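# Press the gauge pin on the magnet-marked fixture post

## Task

Find the post of the checking fixture that has the yellow magnet on it. Drive that post's gauge pin fully home and keep it bottomed out for one second; after that it may spring back out. Do not disturb the other three pins, and do not move the magnet.

## Robot and tools

ROBOT. Two six-joint UR20-type arms, left_arm and right_arm, each carry a Robotiq 2F-85 two-finger gripper and a wrist camera. The left base sits near (+0.060, +0.928, 0) m and the right near (-0.064, -0.817, 0) m in the scene frame, each turned slightly about z. A camera stand stands behind the arms.

FRAMES. Scene frame: origin at table-top height, midway between the nominal bases; +z up, +x out over the table, left_arm on the +y side (image left/right is unrelated). Reported hand positions, orientations, velocities and Hand targets are in each arm's own base frame. Motion offsets are along the current Hand target's own axes. Gripper axes: +z points along the fingers, y is the opening direction, and a camera block sticks out about 10 cm toward +x. end_effector_position is the point between the closed pads; the fingertips lie about 19 mm beyond it when closed and about 6 mm when fully open.

execute_actions(actions, cameras). actions is a list of actions. Each action is a table of up to 15 rows, and each row is one 1/30 s control step. A table with fewer rows repeats its last row until all 15 steps are used. Every row holds 18 numbers in [-1, 1], covering both arms even when one stays still. The order is: left dx, dy, dz, rx, ry, rz, left gripper position, force_limit, speed; then the same nine for the right arm. dx..rz are an offset, not a pose. They count from that arm's Hand target as it stood when the action began, along that target's axes. Every row counts from that same start, not from the previous row, so sending the same offset again moves the arm further. Scale: 1.0 = 0.6 m for dx/dy/dz and 180 degrees for rx/ry/rz, which together form one rotation vector. Six zeros re-command the current Hand target. cameras: a list of names, ["all"], or []. Images come with an empty actions list or when requested.

GRIPPER NUMBERS. position: +1 is open to 85 mm, about -0.8 brings the pads together, and -1 closes until the fingers are blocked. force_limit sets the motor's grip effort (-1 gentle to +1 strong). speed sets the closing rate, roughly 20, 85 and 150 mm/s at -1, 0 and +1. Both start at +1. To leave a gripper unchanged, resend its last three numbers; a 0 there is a real command. A new force or speed takes effect only once position changes by 0.01 or more.

move(target, speed, blend, stop_force, zero, blocking, cameras). target is one 18-number row in the same layout, or a list of up to 15 rows. All rows are offsets from the Hand targets at the move's start, not from the previous row. Paths are straight lines and avoid nothing. speed: top path speed in m/s, 0.002 to 4.2, default 0.25; one value or one per target. blend: corner rounding in m for a list; 0 stops at each target. stop_force: 6 to 120 N, one value for both arms. It ends an arm's path when the push against its motion rises that far above the last zero. zero (default true) re-zeroes the sensor first; use it only with stop_force. blocking=false returns after about 0.5 s and cannot be combined with stop_force. The whole move is capped at 10 s. The result ends with a move: line: done, off_target, moving, held or fault, plus limits=paced (pose clipped) or limits=held (steps withheld).

wait(seconds 0 to 10): the arms keep their last commands; useful for holding the pin pressed for 1 s. stop(): brakes a running move. zoom_image(camera, region): camera is cam_left_wrist or cam_right_wrist; region is [x0, y0, x1, y1] in pixels of that camera's latest image, at most 504 by 504. Both cameras give 896x504 images. zero_wrist_force(arm): re-zeroes that arm's force sensor. read_manual(section): licence texts only. finished_scene(scene): ends the scene, 1 to 3. After ending scene 1, make no further call in that reply.

RESULT LINES. end_effector_position (m), quat_wxyz, velocities; Hand target (the last commanded pose after clipping; later offsets count from it); Tool commands; object_status (0 moving, 1 blocked while opening, 2 blocked while closing, i.e. gripping, 3 reached its command or pads together); position_measured in counts (3 open, about 78 = 60 mm, 130 = 40 mm, 180 = 20 mm, 230 closed). Wrist force and torque are given along the gripper's own axes, together with the peak since the last reading; a push on a surface reads as force coming into the arm. Joint torques are whole drive outputs, gravity included. Motor temperatures are shown; execute_actions results also list step positions. A gripper may settle short of its Hand target. Re-send the gap as an offset if needed.

MOTION LIMITS. Each step, the commanded orientation is clipped to within 32 degrees of the measured one. Commands lag about 0.2 s. Paths passing near an arm's own base can flip its shoulder, so route around the base instead.

AVOID. The arms are stiff. Commanding even slightly past a firm contact can trip a force fault (about 150 N, give or take 25) or a torque fault at a joint's load limit (wrist joints 98.4 N m). Either stops the arm for 10 s. Approach the pin slowly with a modest stop_force, and press only a few millimetres past contact. To release a press, command back past where the gripper rests. Do not let the arms touch each other; a clearance check helps but is not guaranteed. Motors at 70 C give MOTOR HOT and at 85 C an over-temperature stop of 30 to 60 s. Do not knock the magnet, touch the other pins, hit the fixture hard, or let anything leave the table, which fails the scene.

Each tool is called after "Emit:" in YAML: its name, and indented under it one key for each argument.

## Session

Emit:
execute_actions:
  actions: []

Scene clock: 0.00 s.
left_arm: end_effector_position=(+1.6020, +0.5513, +0.3701) position_measured=3 object_status=3 end_effector_quat_wxyz=(-0.049, +0.940, +0.190, +0.279) | right_arm: end_effector_position=(+0.4481, +0.4679, +0.3319) position_measured=3 object_status=3 end_effector_quat_wxyz=(-0.272, +0.502, +0.649, +0.503)
Joint positions: left_arm=[0.193 -0.686 0.985 -2.439 -1.472 -3.319] | right_arm=[4.007 -1.969 -2.772 1.193 2.076 2.519]
Joint velocities: within noise
Joint torques (N m): no reading
Motor temperatures (°C): left_arm=[24 35 26 39 34 34] | right_arm=[28 36 36 37 34 38]
Wrist force (N): no reading
Wrist torque (N m): no reading
Wrist force, peak (N): no reading
Hand target: left_arm +1.6020, +0.5513, +0.3701; -0.049, +0.940, +0.190, +0.279 | right_arm +0.4481, +0.4679, +0.3319; -0.272, +0.502, +0.649, +0.503
Tool commands: left_gripper/position=+1.0 left_gripper/force_limit=+1.0 left_gripper/speed=+1.0 right_gripper/position=+1.0 right_gripper/force_limit=+1.0 right_gripper/speed=+1.0
camera_calibration:
cam_left_wrist: T_world_to_cam=[[0.359759, -0.933045, -0.000644322, -0.0546982], [-0.905937, -0.349141, -0.239538, 1.75183], [0.223274, 0.0867594, -0.970887, 0.0836019], [0, 0, 0, 1]] pos_world=[1.58806, 0.553346, 0.500761]
cam_right_wrist: T_world_to_cam=[[0.936397, -0.0141338, 0.350658, -0.517198], [0.256442, -0.654562, -0.711187, 0.443258], [0.239579, 0.755877, -0.609305, -0.132345], [0, 0, 0, 1]] pos_world=[0.40234, 0.382866, 0.41596]

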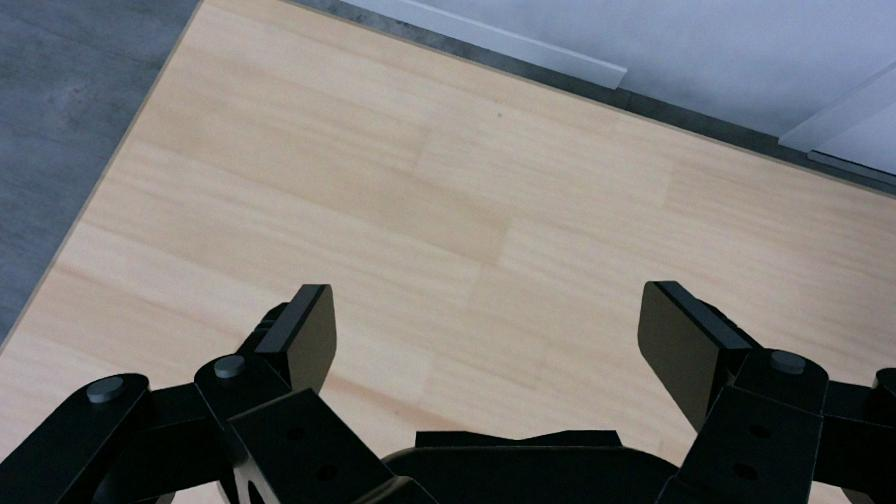

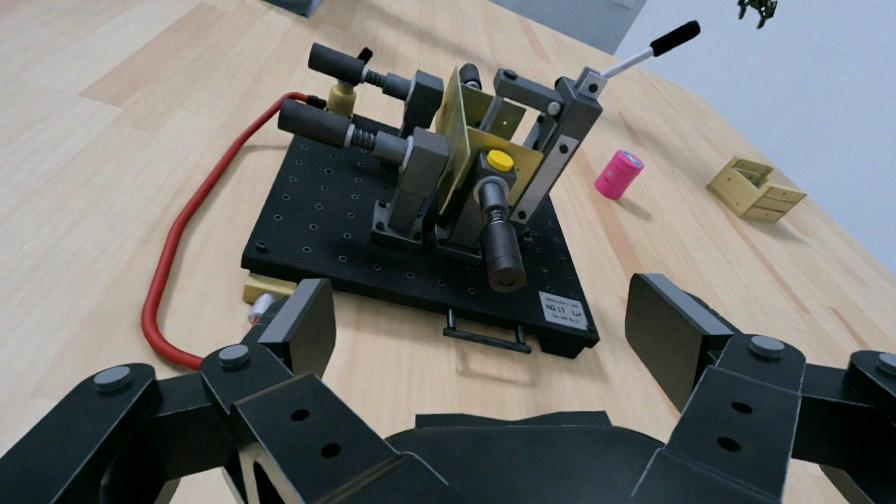

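Emit:
zoom_image:
  camera: "cam_right_wrist"
  region: [360, 120, 620, 320]

Emit:
move:
  target: [0,0,0,0,0,0,1,1,1,0,0.25,0,0,0,0,-1,1,1]
  cameras: ["cam_right_wrist"]

Emit:
zoom_image:
  camera: "cam_right_wrist"
  region: [200, 100, 460, 320]

Scaled by 1.938 from the camera's 896x504 image, which has a finer 1280x720 frame.

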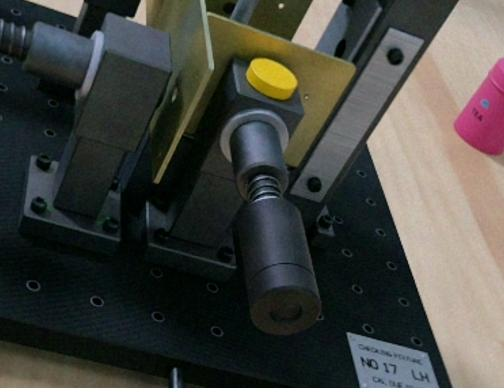

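Scene clock: 1.80 s.
left_arm: end_effector_position=(+1.6020, +0.5513, +0.3701) position_measured=3 object_status=3 end_effector_quat_wxyz=(-0.049, +0.940, +0.190, +0.279) | right_arm: end_effector_position=(+0.5868, +0.4664, +0.3887) position_measured=234 object_status=3 end_effector_quat_wxyz=(-0.272, +0.502, +0.649, +0.503)
Joint positions: left_arm=[0.193 -0.686 0.985 -2.439 -1.472 -3.319] | right_arm=[3.792 -1.858 -2.571 0.816 2.272 2.408]
Joint torques (N m): left_arm=[0.67 -272.98 -103.54 -11.52 1.07 -1.05] | right_arm=[-18.87 116.41 54.29 1.5 7.7 -7.94]
Wrist force (N): left_arm=[0.3 0.0 0.0] | right_arm=[-1.4 -0.3 0.3]
Wrist torque (N m): left_arm=[0.00 -0.06 0.00] | right_arm=[-0.21 0.53 0.02]
Wrist force, peak (N): left_arm=[0.6 -0.5 -0.3] | right_arm=[-1.4 2.9 -0.1]
Hand target: left_arm +1.6020, +0.5513, +0.3701; -0.049, +0.940, +0.190, +0.279 | right_arm +0.5869, +0.4664, +0.3888; -0.272, +0.502, +0.649, +0.503
Off the commanded pose: left_arm 0.000 m, 0 deg | right_arm 0.000 m, 0 deg.
move: done
camera_calibration:
cam_right_wrist: T_world_to_cam=[[0.936398, -0.0141865, 0.350654, -0.666993], [0.256424, -0.654507, -0.711243, 0.447119], [0.239595, 0.755923, -0.609241, -0.129889], [0, 0, 0, 1]] pos_world=[0.54104, 0.381367, 0.47276]
Images, in order (width x height): cam_right_wrist 896x504.

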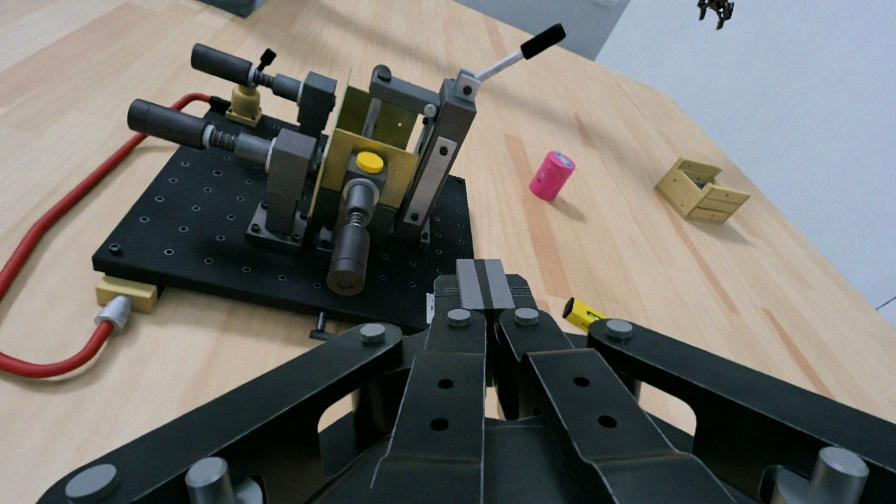

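Scaled by 1.938 from the camera's 896x504 image, which has a finer 1280x720 frame.

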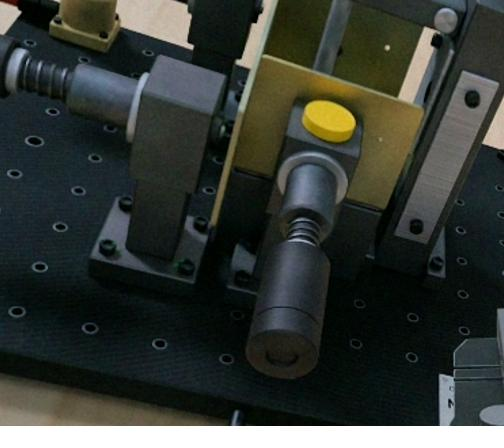

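Emit:
move:
  target: [0,0,0,0,0,0,1,1,1,-0.2057,-0.188,0.3765,0,0,0,-1,1,1]
  cameras: ["cam_right_wrist"]

Emit:
zoom_image:
  camera: "cam_right_wrist"
  region: [330, 100, 630, 360]

Scene clock: 4.90 s.
left_arm: end_effector_position=(+1.6020, +0.5513, +0.3701) position_measured=3 object_status=3 end_effector_quat_wxyz=(-0.049, +0.940, +0.190, +0.279) | right_arm: end_effector_position=(+0.5598, +0.6298, +0.1620) position_measured=234 object_status=3 end_effector_quat_wxyz=(-0.272, +0.502, +0.649, +0.503)
Joint positions: left_arm=[0.193 -0.686 0.985 -2.439 -1.472 -3.319] | right_arm=[4.042 -2.343 -2.505 1.305 2.044 2.535]
Joint torques (N m): left_arm=[4.7 -275.73 -99.98 -11.81 0.42 -1.07] | right_arm=[16.15 123.15 16.51 15.32 -4.59 5.07]
Wrist force (N): left_arm=[0.1 -0.2 0.1] | right_arm=[-1.1 -0.4 0.1]
Wrist torque (N m): left_arm=[-0.02 -0.02 -0.01] | right_arm=[-0.05 0.19 -0.25]
Wrist force, peak (N): left_arm=[0.6 -0.2 -0.2] | right_arm=[-2.5 -2.2 2.9]
Hand target: left_arm +1.6020, +0.5513, +0.3701; -0.049, +0.940, +0.190, +0.279 | right_arm +0.5598, +0.6299, +0.1618; -0.272, +0.502, +0.649, +0.503
Off the commanded pose: left_arm 0.000 m, 0 deg | right_arm 0.000 m, 0 deg.
move: done
camera_calibration:
cam_right_wrist: T_world_to_cam=[[0.936397, -0.0141338, 0.350658, -0.5598], [0.256442, -0.654562, -0.711187, 0.399711], [0.239579, 0.755877, -0.609305, -0.385041], [0, 0, 0, 1]] pos_world=[0.51394, 0.544766, 0.24596]
Images, in order (width x height): cam_right_wrist 896x504.

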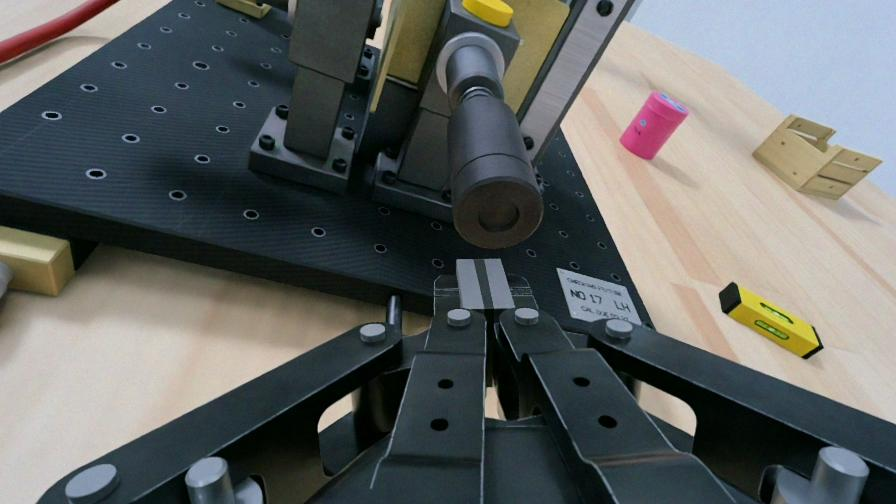

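Scaled by 1.680 from the camera's 896x504 image, which has a finer 1280x720 frame.

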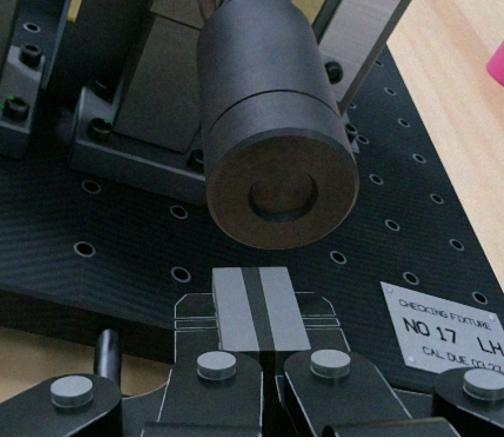

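Emit:
move:
  target: [0,0,0,0,0,0,1,1,1,0.0418,0.005,0.109,0,0,0,-1,1,1]
  speed: 0.02
  stop_force: 50
  cameras: ["cam_right_wrist"]

Emit:
zoom_image:
  camera: "cam_right_wrist"
  region: [330, 20, 630, 320]

Scene clock: 9.53 s.
left_arm: end_effector_position=(+1.6020, +0.5513, +0.3701) position_measured=3 object_status=3 end_effector_quat_wxyz=(-0.049, +0.940, +0.190, +0.279) | right_arm: end_effector_position=(+0.5627, +0.6806, +0.1618) position_measured=234 object_status=3 end_effector_quat_wxyz=(-0.272, +0.502, +0.649, +0.503)
Joint positions: left_arm=[0.193 -0.686 0.985 -2.439 -1.472 -3.319] | right_arm=[4.091 -2.337 -2.459 1.263 1.999 2.556]
Joint torques (N m): left_arm=[-2.08 -268.17 -102.48 -11.71 0.79 -1.02] | right_arm=[-2.69 129.21 17.32 12.64 5.98 -6.83]
Wrist force (N): left_arm=[0.2 -0.1 -0.1] | right_arm=[-12.6 -8.3 -43.1]
Wrist torque (N m): left_arm=[-0.02 -0.03 0.00] | right_arm=[0.27 0.23 -0.26]
Wrist force, peak (N): left_arm=[0.6 -0.2 -0.3] | right_arm=[-32.9 -12.6 -132.2]
Hand target: left_arm +1.6020, +0.5513, +0.3701; -0.049, +0.940, +0.190, +0.279 | right_arm +0.5627, +0.6805, +0.1618; -0.272, +0.502, +0.649, +0.503 (not the last commanded pose)
Off the commanded pose: left_arm 0.000 m, 0 deg | right_arm 0.019 m, 0 deg.
move: contact (right_arm)
camera_calibration:
cam_right_wrist: T_world_to_cam=[[0.936398, -0.014183, 0.350653, -0.561734], [0.256441, -0.654457, -0.711283, 0.432044], [0.239575, 0.755966, -0.609195, -0.424198], [0, 0, 0, 1]] pos_world=[0.51684, 0.595467, 0.24586]
Images, in order (width x height): cam_right_wrist 896x504.

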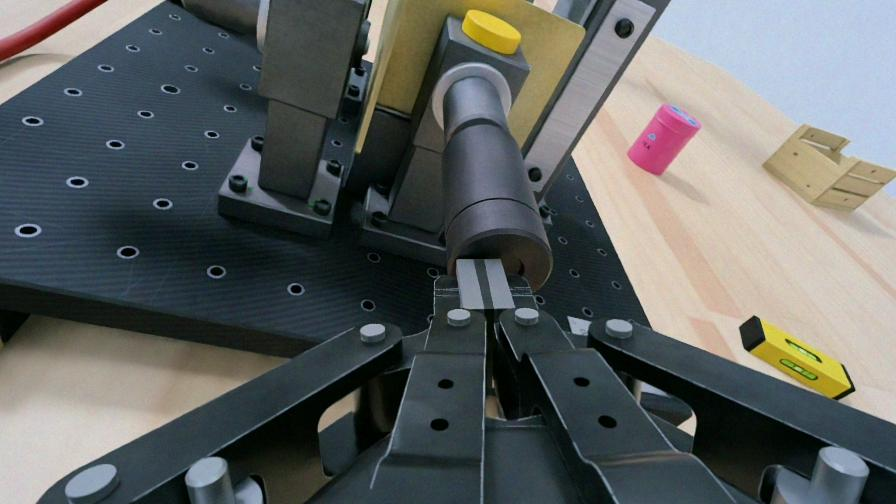

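Scaled by 1.680 from the camera's 896x504 image, which has a finer 1280x720 frame.

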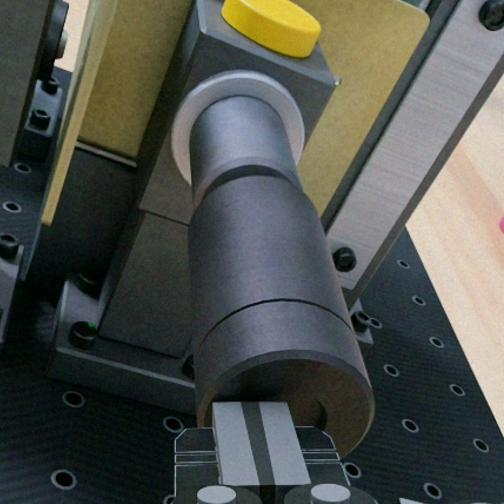

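Emit:
wait:
  seconds: 0.7

Emit:
move:
  target: [0,0,0,0,0,0,1,1,1,-0.038,0,-0.109,0,0,0,-1,1,1]
  speed: 0.08

Emit:
finished_scene:
  scene: 2

Scene clock: 10.53 s.
left_arm: end_effector_position=(+1.6020, +0.5513, +0.3701) position_measured=3 object_status=3 end_effector_quat_wxyz=(-0.049, +0.940, +0.190, +0.279) | right_arm: end_effector_position=(+0.5627, +0.6805, +0.1618) position_measured=234 object_status=3 end_effector_quat_wxyz=(-0.272, +0.502, +0.649, +0.503)
Joint positions: left_arm=[0.193 -0.686 0.985 -2.439 -1.472 -3.319] | right_arm=[4.091 -2.337 -2.459 1.263 1.999 2.556]
Joint torques (N m): left_arm=[-2.02 -276.67 -102.33 -11.39 0.88 -0.59] | right_arm=[-5.64 129.97 15.67 11.59 4.77 -6.85]
Wrist force (N): left_arm=[0.4 -0.3 -0.1] | right_arm=[-11.4 -7.4 -41.7]
Wrist torque (N m): left_arm=[-0.06 -0.08 0.00] | right_arm=[0.33 0.27 -0.26]
Wrist force, peak (N): left_arm=[0.6 -0.3 -0.3] | right_arm=[-12.6 -7.8 -43.2]
Hand target: left_arm +1.6020, +0.5513, +0.3701; -0.049, +0.940, +0.190, +0.279 | right_arm +0.5627, +0.6805, +0.1618; -0.272, +0.502, +0.649, +0.503 (not the last commanded pose)
Tool commands: left_gripper/position=+1.0 left_gripper/force_limit=+1.0 left_gripper/speed=+1.0 right_gripper/position=-1.0 right_gripper/force_limit=+1.0 right_gripper/speed=+1.0
Off the commanded pose: left_arm 0.000 m, 0 deg | right_arm 0.019 m, 0 deg.
wait: 0.70 s; at rest from the start

Scene clock: 11.80 s.
left_arm: end_effector_position=(+1.6020, +0.5513, +0.3701) position_measured=3 object_status=3 end_effector_quat_wxyz=(-0.049, +0.940, +0.190, +0.279) | right_arm: end_effector_position=(+0.5607, +0.6116, +0.1649) position_measured=234 object_status=3 end_effector_quat_wxyz=(-0.272, +0.502, +0.649, +0.503)
Joint positions: left_arm=[0.193 -0.686 0.985 -2.439 -1.472 -3.319] | right_arm=[4.021 -2.339 -2.519 1.312 2.064 2.525]
Joint torques (N m): left_arm=[2.75 -275.03 -104 -11.34 1.54 -1.03] | right_arm=[-15.27 127.22 -21.07 13.18 6.89 -7.77]
Wrist force (N): left_arm=[0.3 0.1 -0.1] | right_arm=[-0.2 -1.1 0.9]
Wrist torque (N m): left_arm=[0.02 -0.05 0.00] | right_arm=[-0.18 0.04 0.17]
Wrist force, peak (N): left_arm=[0.3 -0.5 -0.2] | right_arm=[-10.9 -7.5 -41.0]
Hand target: left_arm +1.6020, +0.5513, +0.3701; -0.049, +0.940, +0.190, +0.279 | right_arm +0.5606, +0.6114, +0.1649; -0.272, +0.502, +0.649, +0.503
Off the commanded pose: left_arm 0.000 m, 0 deg | right_arm 0.000 m, 0 deg.
move: done

The scene is finished: the task was done.


## Next scene

The same job, from a new start.

Emit:
execute_actions:
  actions: []

Emit:
zoom_image:
  camera: "cam_right_wrist"
  region: [200, 50, 700, 400]

Scene clock: 0.00 s.
left_arm: end_effector_position=(+0.3071, -0.4220, +0.1602) position_measured=3 object_status=3 end_effector_quat_wxyz=(+0.066, +0.956, -0.074, +0.275) | right_arm: end_effector_position=(+0.4900, -0.3027, +0.2369) position_measured=3 object_status=3 end_effector_quat_wxyz=(+0.548, -0.467, -0.511, -0.471)
Joint positions: left_arm=[-1.763 -1.739 2.857 -2.766 -1.003 1.555] | right_arm=[2.511 -2.074 -2.06 -2.212 2.389 -0.015]
Joint velocities: within noise
Joint torques (N m): no reading
Motor temperatures (°C): left_arm=[24 35 26 38 34 33] | right_arm=[28 35 35 36 33 38]
Wrist force (N): no reading
Wrist torque (N m): no reading
Wrist force, peak (N): no reading
Hand target: left_arm +0.3071, -0.4220, +0.1602; +0.066, +0.956, -0.074, +0.275 | right_arm +0.4900, -0.3027, +0.2369; +0.548, -0.467, -0.511, -0.471
Tool commands: left_gripper/position=+1.0 left_gripper/force_limit=+1.0 left_gripper/speed=+1.0 right_gripper/position=+1.0 right_gripper/force_limit=+1.0 right_gripper/speed=+1.0
camera_calibration:
cam_left_wrist: T_world_to_cam=[[-0.204299, -0.976285, 0.0716159, -0.353754], [-0.955218, 0.182823, -0.232669, 0.427195], [0.214058, -0.115943, -0.969916, 0.170568], [0, 0, 0, 1]] pos_world=[0.299281, -0.40369, 0.290166]
cam_right_wrist: T_world_to_cam=[[0.98966, 0.130322, -0.059914, -0.419077], [-0.0206188, -0.284112, -0.958569, 0.167032], [-0.141945, 0.949893, -0.278487, 0.549542], [0, 0, 0, 1]] pos_world=[0.496192, -0.419935, 0.288044]

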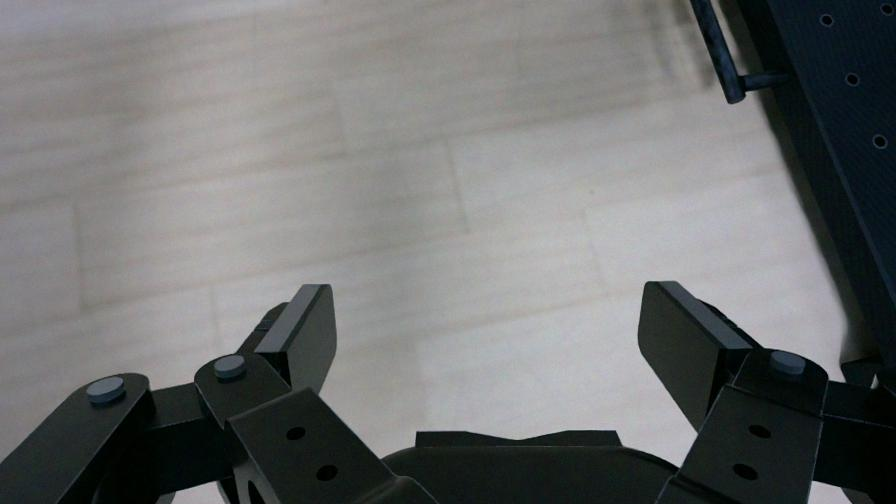

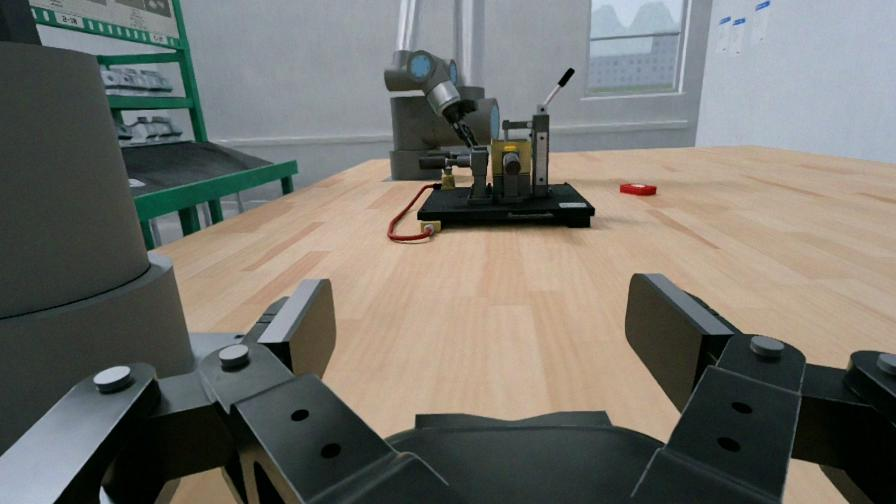

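Scaled by 1.008 from the camera's 896x504 image, which has a finer 1280x720 frame.

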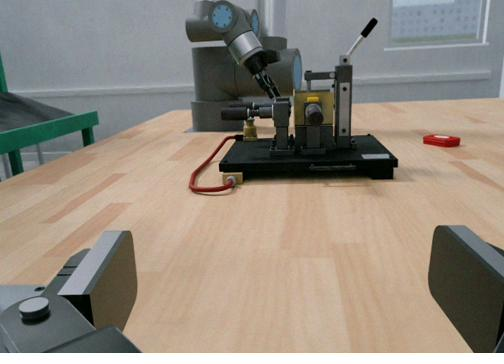

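Emit:
move:
  target: [0,0,0,0,0,0,1,1,1,0.001,0.091,0.685,0,0,0,-1,1,1]
  cameras: ["cam_right_wrist"]
  speed: 0.4

Emit:
zoom_image:
  camera: "cam_right_wrist"
  region: [350, 50, 650, 250]

Scene clock: 2.80 s.
left_arm: end_effector_position=(+0.3071, -0.4220, +0.1602) position_measured=3 object_status=3 end_effector_quat_wxyz=(+0.066, +0.956, -0.074, +0.275) | right_arm: end_effector_position=(+0.4947, +0.1115, +0.2534) position_measured=234 object_status=3 end_effector_quat_wxyz=(+0.548, -0.467, -0.511, -0.471)
Joint positions: left_arm=[-1.763 -1.739 2.857 -2.766 -1.003 1.555] | right_arm=[3.102 -1.896 -2.378 -2.269 2.976 -0.226]
Joint torques (N m): left_arm=[-2.24 -10.47 -54.76 -9.57 3.37 -0.62] | right_arm=[21.93 83.22 50.63 -8.51 3.04 -6.6]
Wrist force (N): left_arm=[0.1 0.0 0.0] | right_arm=[-0.6 -0.6 1.9]
Wrist torque (N m): left_arm=[0.00 -0.02 0.00] | right_arm=[0.10 0.14 0.10]
Wrist force, peak (N): left_arm=[0.3 0.3 -0.4] | right_arm=[-0.3 -0.5 5.5]
Hand target: left_arm +0.3071, -0.4220, +0.1602; +0.066, +0.956, -0.074, +0.275 | right_arm +0.4947, +0.1115, +0.2534; +0.548, -0.467, -0.511, -0.471
Off the commanded pose: left_arm 0.000 m, 0 deg | right_arm 0.000 m, 0 deg.
move: done
camera_calibration:
cam_right_wrist: T_world_to_cam=[[0.989659, 0.13031, -0.0599548, -0.476706], [-0.02063, -0.284326, -0.958506, 0.300609], [-0.141949, 0.949831, -0.278697, 0.161425], [0, 0, 0, 1]] pos_world=[0.500892, -0.00573617, 0.304543]
Images, in order (width x height): cam_right_wrist 896x504.

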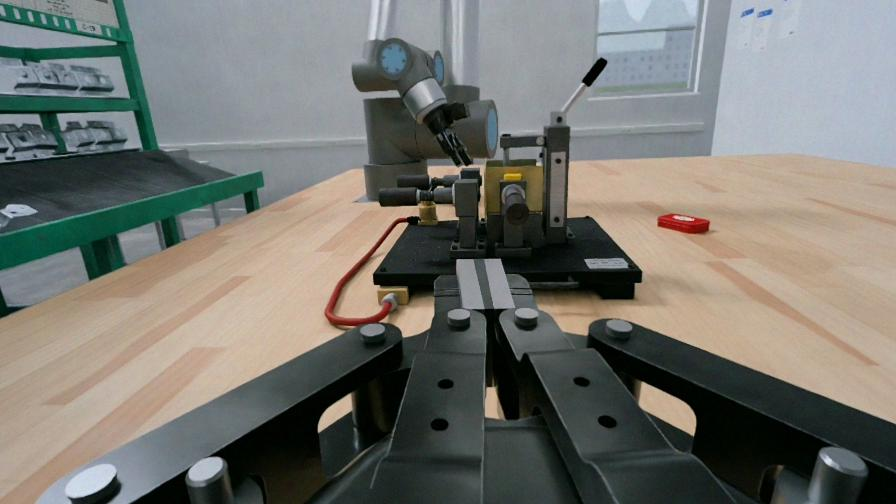

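Scaled by 1.680 from the camera's 896x504 image, which has a finer 1280x720 frame.

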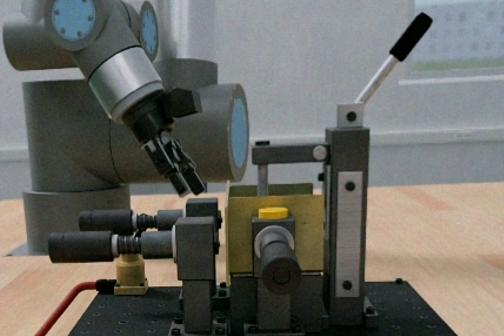

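Emit:
move:
  target: [0,0,0,0,0,0,1,1,1,-0.045,-0.082,0.494,0,0,0,-1,1,1]
  cameras: ["cam_right_wrist"]

Emit:
zoom_image:
  camera: "cam_right_wrist"
  region: [450, 60, 750, 310]

Scene clock: 5.33 s.
left_arm: end_effector_position=(+0.3071, -0.4220, +0.1602) position_measured=3 object_status=3 end_effector_quat_wxyz=(+0.066, +0.956, -0.074, +0.275) | right_arm: end_effector_position=(+0.4093, +0.4006, +0.2406) position_measured=234 object_status=3 end_effector_quat_wxyz=(+0.548, -0.467, -0.511, -0.471)
Joint positions: left_arm=[-1.763 -1.739 2.857 -2.766 -1.003 1.555] | right_arm=[3.747 -1.776 -2.633 -1.783 3.628 0.111]
Joint torques (N m): left_arm=[1.17 -10 -57.99 -9.69 4.3 -0.8] | right_arm=[19.27 46.07 19.98 10.43 5.66 5.76]
Wrist force (N): left_arm=[0.0 -0.3 -0.2] | right_arm=[0.0 0.1 1.0]
Wrist torque (N m): left_arm=[-0.05 0.00 0.00] | right_arm=[-0.04 -0.25 -0.41]
Wrist force, peak (N): left_arm=[0.2 -0.3 -0.4] | right_arm=[0.5 0.0 3.3]
Hand target: left_arm +0.3071, -0.4220, +0.1602; +0.066, +0.956, -0.074, +0.275 | right_arm +0.4093, +0.4006, +0.2406; +0.548, -0.467, -0.511, -0.471
Off the commanded pose: left_arm 0.000 m, 0 deg | right_arm 0.000 m, 0 deg.
move: done
camera_calibration:
cam_right_wrist: T_world_to_cam=[[0.989659, 0.130322, -0.0599332, -0.430626], [-0.0206195, -0.284233, -0.958534, 0.368726], [-0.141953, 0.949857, -0.278606, -0.128799], [0, 0, 0, 1]] pos_world=[0.415492, 0.283264, 0.291744]
Images, in order (width x height): cam_right_wrist 896x504.

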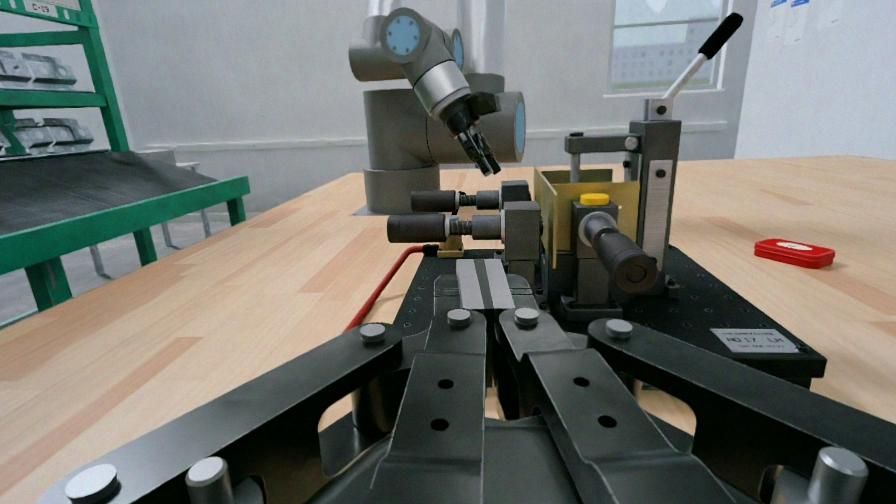

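Scaled by 1.680 from the camera's 896x504 image, which has a finer 1280x720 frame.

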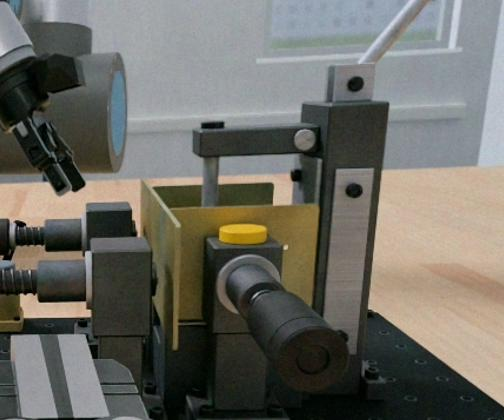

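Emit:
move:
  target: [0,0,0,0,0,0,1,1,1,-0.1323,0.2087,0.2458,0,0,0,-1,1,1]
  cameras: ["cam_right_wrist"]

Scene clock: 7.07 s.
left_arm: end_effector_position=(+0.3071, -0.4220, +0.1602) position_measured=3 object_status=3 end_effector_quat_wxyz=(+0.066, +0.956, -0.074, +0.275) | right_arm: end_effector_position=(+0.5129, +0.5650, +0.1639) position_measured=234 object_status=3 end_effector_quat_wxyz=(+0.548, -0.467, -0.511, -0.471)
Joint positions: left_arm=[-1.763 -1.739 2.857 -2.766 -1.003 1.555] | right_arm=[3.879 -2.017 -2.444 -1.749 3.76 0.09]
Joint torques (N m): left_arm=[4.64 -7.86 -54.91 -10.21 3.32 -0.72] | right_arm=[25.18 90.07 40.94 -0.09 5.42 -7.36]
Wrist force (N): left_arm=[0.3 0.1 0.1] | right_arm=[0.5 -0.2 0.9]
Wrist torque (N m): left_arm=[0.01 -0.05 0.00] | right_arm=[0.03 -0.19 0.03]
Wrist force, peak (N): left_arm=[0.4 0.1 -0.4] | right_arm=[-0.1 1.6 2.8]
Hand target: left_arm +0.3071, -0.4220, +0.1602; +0.066, +0.956, -0.074, +0.275 | right_arm +0.5130, +0.5652, +0.1638; +0.548, -0.467, -0.511, -0.471
Off the commanded pose: left_arm 0.000 m, 0 deg | right_arm 0.000 m, 0 deg.
move: done
camera_calibration:
cam_right_wrist: T_world_to_cam=[[0.98966, 0.130322, -0.059914, -0.559194], [-0.0206188, -0.284112, -0.958569, 0.344053], [-0.141945, 0.949893, -0.278487, -0.291759], [0, 0, 0, 1]] pos_world=[0.519092, 0.447765, 0.215044]
Images, in order (width x height): cam_right_wrist 896x504.

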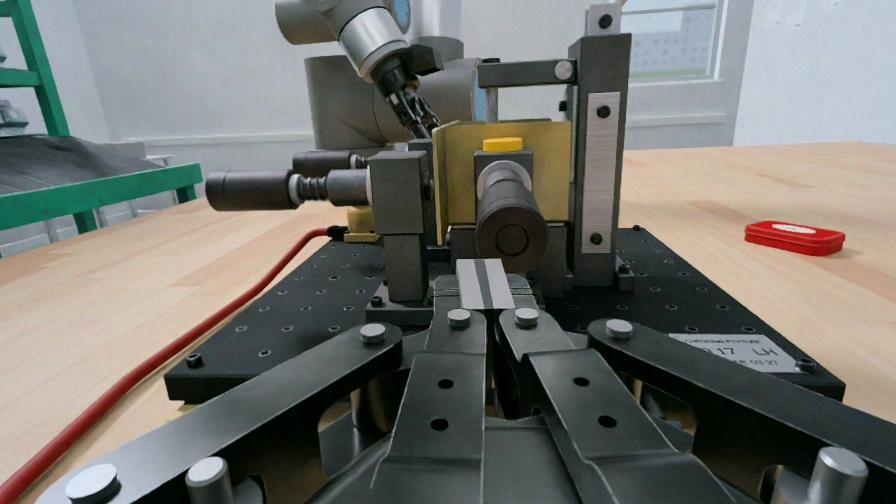

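Emit:
move:
  target: [0,0,0,0,0,0,1,1,1,-0.003,0.016,0.0485,0,0,0,-1,1,1]
  speed: 0.1

Emit:
move:
  target: [0,0,0,0,0,0,1,1,1,-0.004,0.013,0.1075,0,0,0,-1,1,1]
  speed: 0.017
  stop_force: 50
  cameras: ["cam_right_wrist"]

Emit:
zoom_image:
  camera: "cam_right_wrist"
  region: [370, 80, 650, 320]

Scene clock: 8.60 s.
left_arm: end_effector_position=(+0.3071, -0.4220, +0.1602) position_measured=3 object_status=3 end_effector_quat_wxyz=(+0.066, +0.956, -0.074, +0.275) | right_arm: end_effector_position=(+0.5189, +0.5951, +0.1630) position_measured=234 object_status=3 end_effector_quat_wxyz=(+0.548, -0.467, -0.511, -0.471)
Joint positions: left_arm=[-1.763 -1.739 2.857 -2.766 -1.003 1.555] | right_arm=[3.91 -2.027 -2.418 -1.768 3.79 0.087]
Joint torques (N m): left_arm=[0.94 -13.81 -56.19 -9.88 2.74 -1.61] | right_arm=[22.4 99.67 42.91 -1.07 5.12 -7.92]
Wrist force (N): left_arm=[-0.2 -0.1 0.0] | right_arm=[0.6 -0.7 0.6]
Wrist torque (N m): left_arm=[-0.02 0.03 0.00] | right_arm=[-0.08 -0.15 0.07]
Wrist force, peak (N): left_arm=[0.1 0.0 -0.4] | right_arm=[0.6 0.1 1.7]
Hand target: left_arm +0.3071, -0.4220, +0.1602; +0.066, +0.956, -0.074, +0.275 | right_arm +0.5190, +0.5953, +0.1630; +0.548, -0.467, -0.511, -0.471
Off the commanded pose: left_arm 0.000 m, 0 deg | right_arm 0.000 m, 0 deg.
move: done

Scene clock: 13.07 s.
left_arm: end_effector_position=(+0.3071, -0.4220, +0.1602) position_measured=3 object_status=3 end_effector_quat_wxyz=(+0.066, +0.956, -0.074, +0.275) | right_arm: end_effector_position=(+0.5189, +0.6499, +0.1630) position_measured=234 object_status=3 end_effector_quat_wxyz=(+0.548, -0.467, -0.511, -0.471)
Joint positions: left_arm=[-1.763 -1.739 2.857 -2.766 -1.003 1.555] | right_arm=[3.974 -2.04 -2.38 -1.798 3.854 0.08]
Joint torques (N m): left_arm=[1.47 -12.11 -56.48 -9.84 2.9 -1.06] | right_arm=[3.84 143.85 45.78 13.55 -2.3 4.49]
Wrist force (N): left_arm=[0.2 0.2 -0.2] | right_arm=[4.0 -6.8 -42.4]
Wrist torque (N m): left_arm=[0.03 -0.03 0.00] | right_arm=[-0.40 -0.31 0.11]
Wrist force, peak (N): left_arm=[0.5 0.1 -0.3] | right_arm=[35.8 -7.6 -126.9]
Hand target: left_arm +0.3071, -0.4220, +0.1602; +0.066, +0.956, -0.074, +0.275 | right_arm +0.5189, +0.6499, +0.1631; +0.548, -0.467, -0.511, -0.471 (not the last commanded pose)
Off the commanded pose: left_arm 0.000 m, 0 deg | right_arm 0.010 m, 0 deg.
move: contact (right_arm)
camera_calibration:
cam_right_wrist: T_world_to_cam=[[0.98966, 0.130322, -0.059914, -0.576151], [-0.0206188, -0.284112, -0.958569, 0.367433], [-0.141945, 0.949893, -0.278487, -0.371818], [0, 0, 0, 1]] pos_world=[0.524992, 0.532665, 0.214144]
Images, in order (width x height): cam_right_wrist 896x504.

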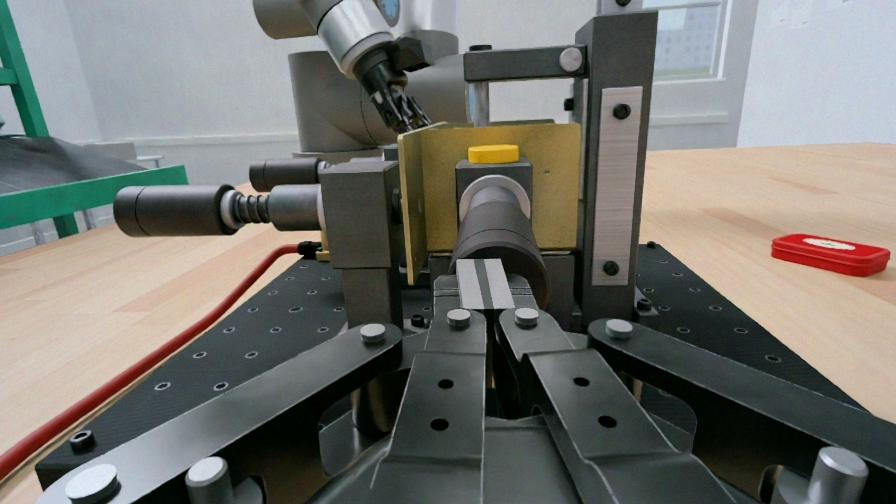

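Scaled by 1.800 from the camera's 896x504 image, which has a finer 1280x720 frame.

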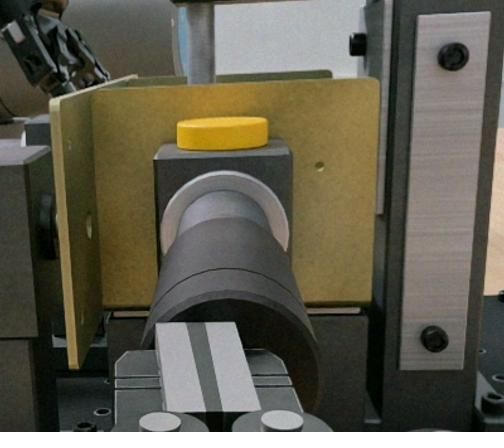

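Same signature as before.

Emit:
wait:
  seconds: 0.7

Emit:
move:
  target: [0,0,0,0,0,0,1,1,1,0,-0.013,-0.09,0,0,0,-1,1,1]
  speed: 0.1

Emit:
finished_scene:
  scene: 3

Scene clock: 13.93 s.
left_arm: end_effector_position=(+0.3071, -0.4220, +0.1602) position_measured=3 object_status=3 end_effector_quat_wxyz=(+0.066, +0.956, -0.074, +0.275) | right_arm: end_effector_position=(+0.5189, +0.6499, +0.1631) position_measured=234 object_status=3 end_effector_quat_wxyz=(+0.548, -0.467, -0.511, -0.471)
Joint positions: left_arm=[-1.763 -1.739 2.857 -2.766 -1.003 1.555] | right_arm=[3.974 -2.04 -2.38 -1.798 3.854 0.08]
Joint torques (N m): left_arm=[-2.16 -9.31 -57.91 -9.96 3.54 -1.02] | right_arm=[-0.2 147.15 45.68 12.58 -1.78 4.63]
Wrist force (N): left_arm=[0.1 -0.2 -0.2] | right_arm=[1.6 -6.4 -39.2]
Wrist torque (N m): left_arm=[-0.03 -0.01 0.00] | right_arm=[-0.32 -0.28 0.13]
Wrist force, peak (N): left_arm=[0.0 0.2 -0.5] | right_arm=[4.3 -6.6 -41.7]
Hand target: left_arm +0.3071, -0.4220, +0.1602; +0.066, +0.956, -0.074, +0.275 | right_arm +0.5189, +0.6499, +0.1631; +0.548, -0.467, -0.511, -0.471 (not the last commanded pose)
Tool commands: left_gripper/position=+1.0 left_gripper/force_limit=+1.0 left_gripper/speed=+1.0 right_gripper/position=-1.0 right_gripper/force_limit=+1.0 right_gripper/speed=+1.0
Off the commanded pose: left_arm 0.000 m, 0 deg | right_arm 0.010 m, 0 deg.
wait: 0.70 s; at rest from the start

Scene clock: 14.93 s.
left_arm: end_effector_position=(+0.3071, -0.4220, +0.1602) position_measured=3 object_status=3 end_effector_quat_wxyz=(+0.066, +0.956, -0.074, +0.275) | right_arm: end_effector_position=(+0.5176, +0.5955, +0.1610) position_measured=234 object_status=3 end_effector_quat_wxyz=(+0.548, -0.467, -0.511, -0.471)
Joint positions: left_arm=[-1.763 -1.739 2.857 -2.766 -1.003 1.555] | right_arm=[3.912 -2.03 -2.419 -1.764 3.793 0.086]
Joint torques (N m): left_arm=[1.62 -10.47 -57.5 -9.77 3.18 -0.76] | right_arm=[-25.64 140.14 22.03 11.56 -4.03 5.84]
Wrist force (N): left_arm=[-0.2 -0.1 0.0] | right_arm=[0.2 -0.8 0.4]
Wrist torque (N m): left_arm=[-0.02 0.04 0.00] | right_arm=[-0.12 -0.07 -0.35]
Wrist force, peak (N): left_arm=[0.3 0.3 0.0] | right_arm=[2.5 -6.5 -38.5]
Hand target: left_arm +0.3071, -0.4220, +0.1602; +0.066, +0.956, -0.074, +0.275 | right_arm +0.5176, +0.5954, +0.1610; +0.548, -0.467, -0.511, -0.471
Off the commanded pose: left_arm 0.000 m, 0 deg | right_arm 0.000 m, 0 deg.
move: done

The scene is finished: the task was done.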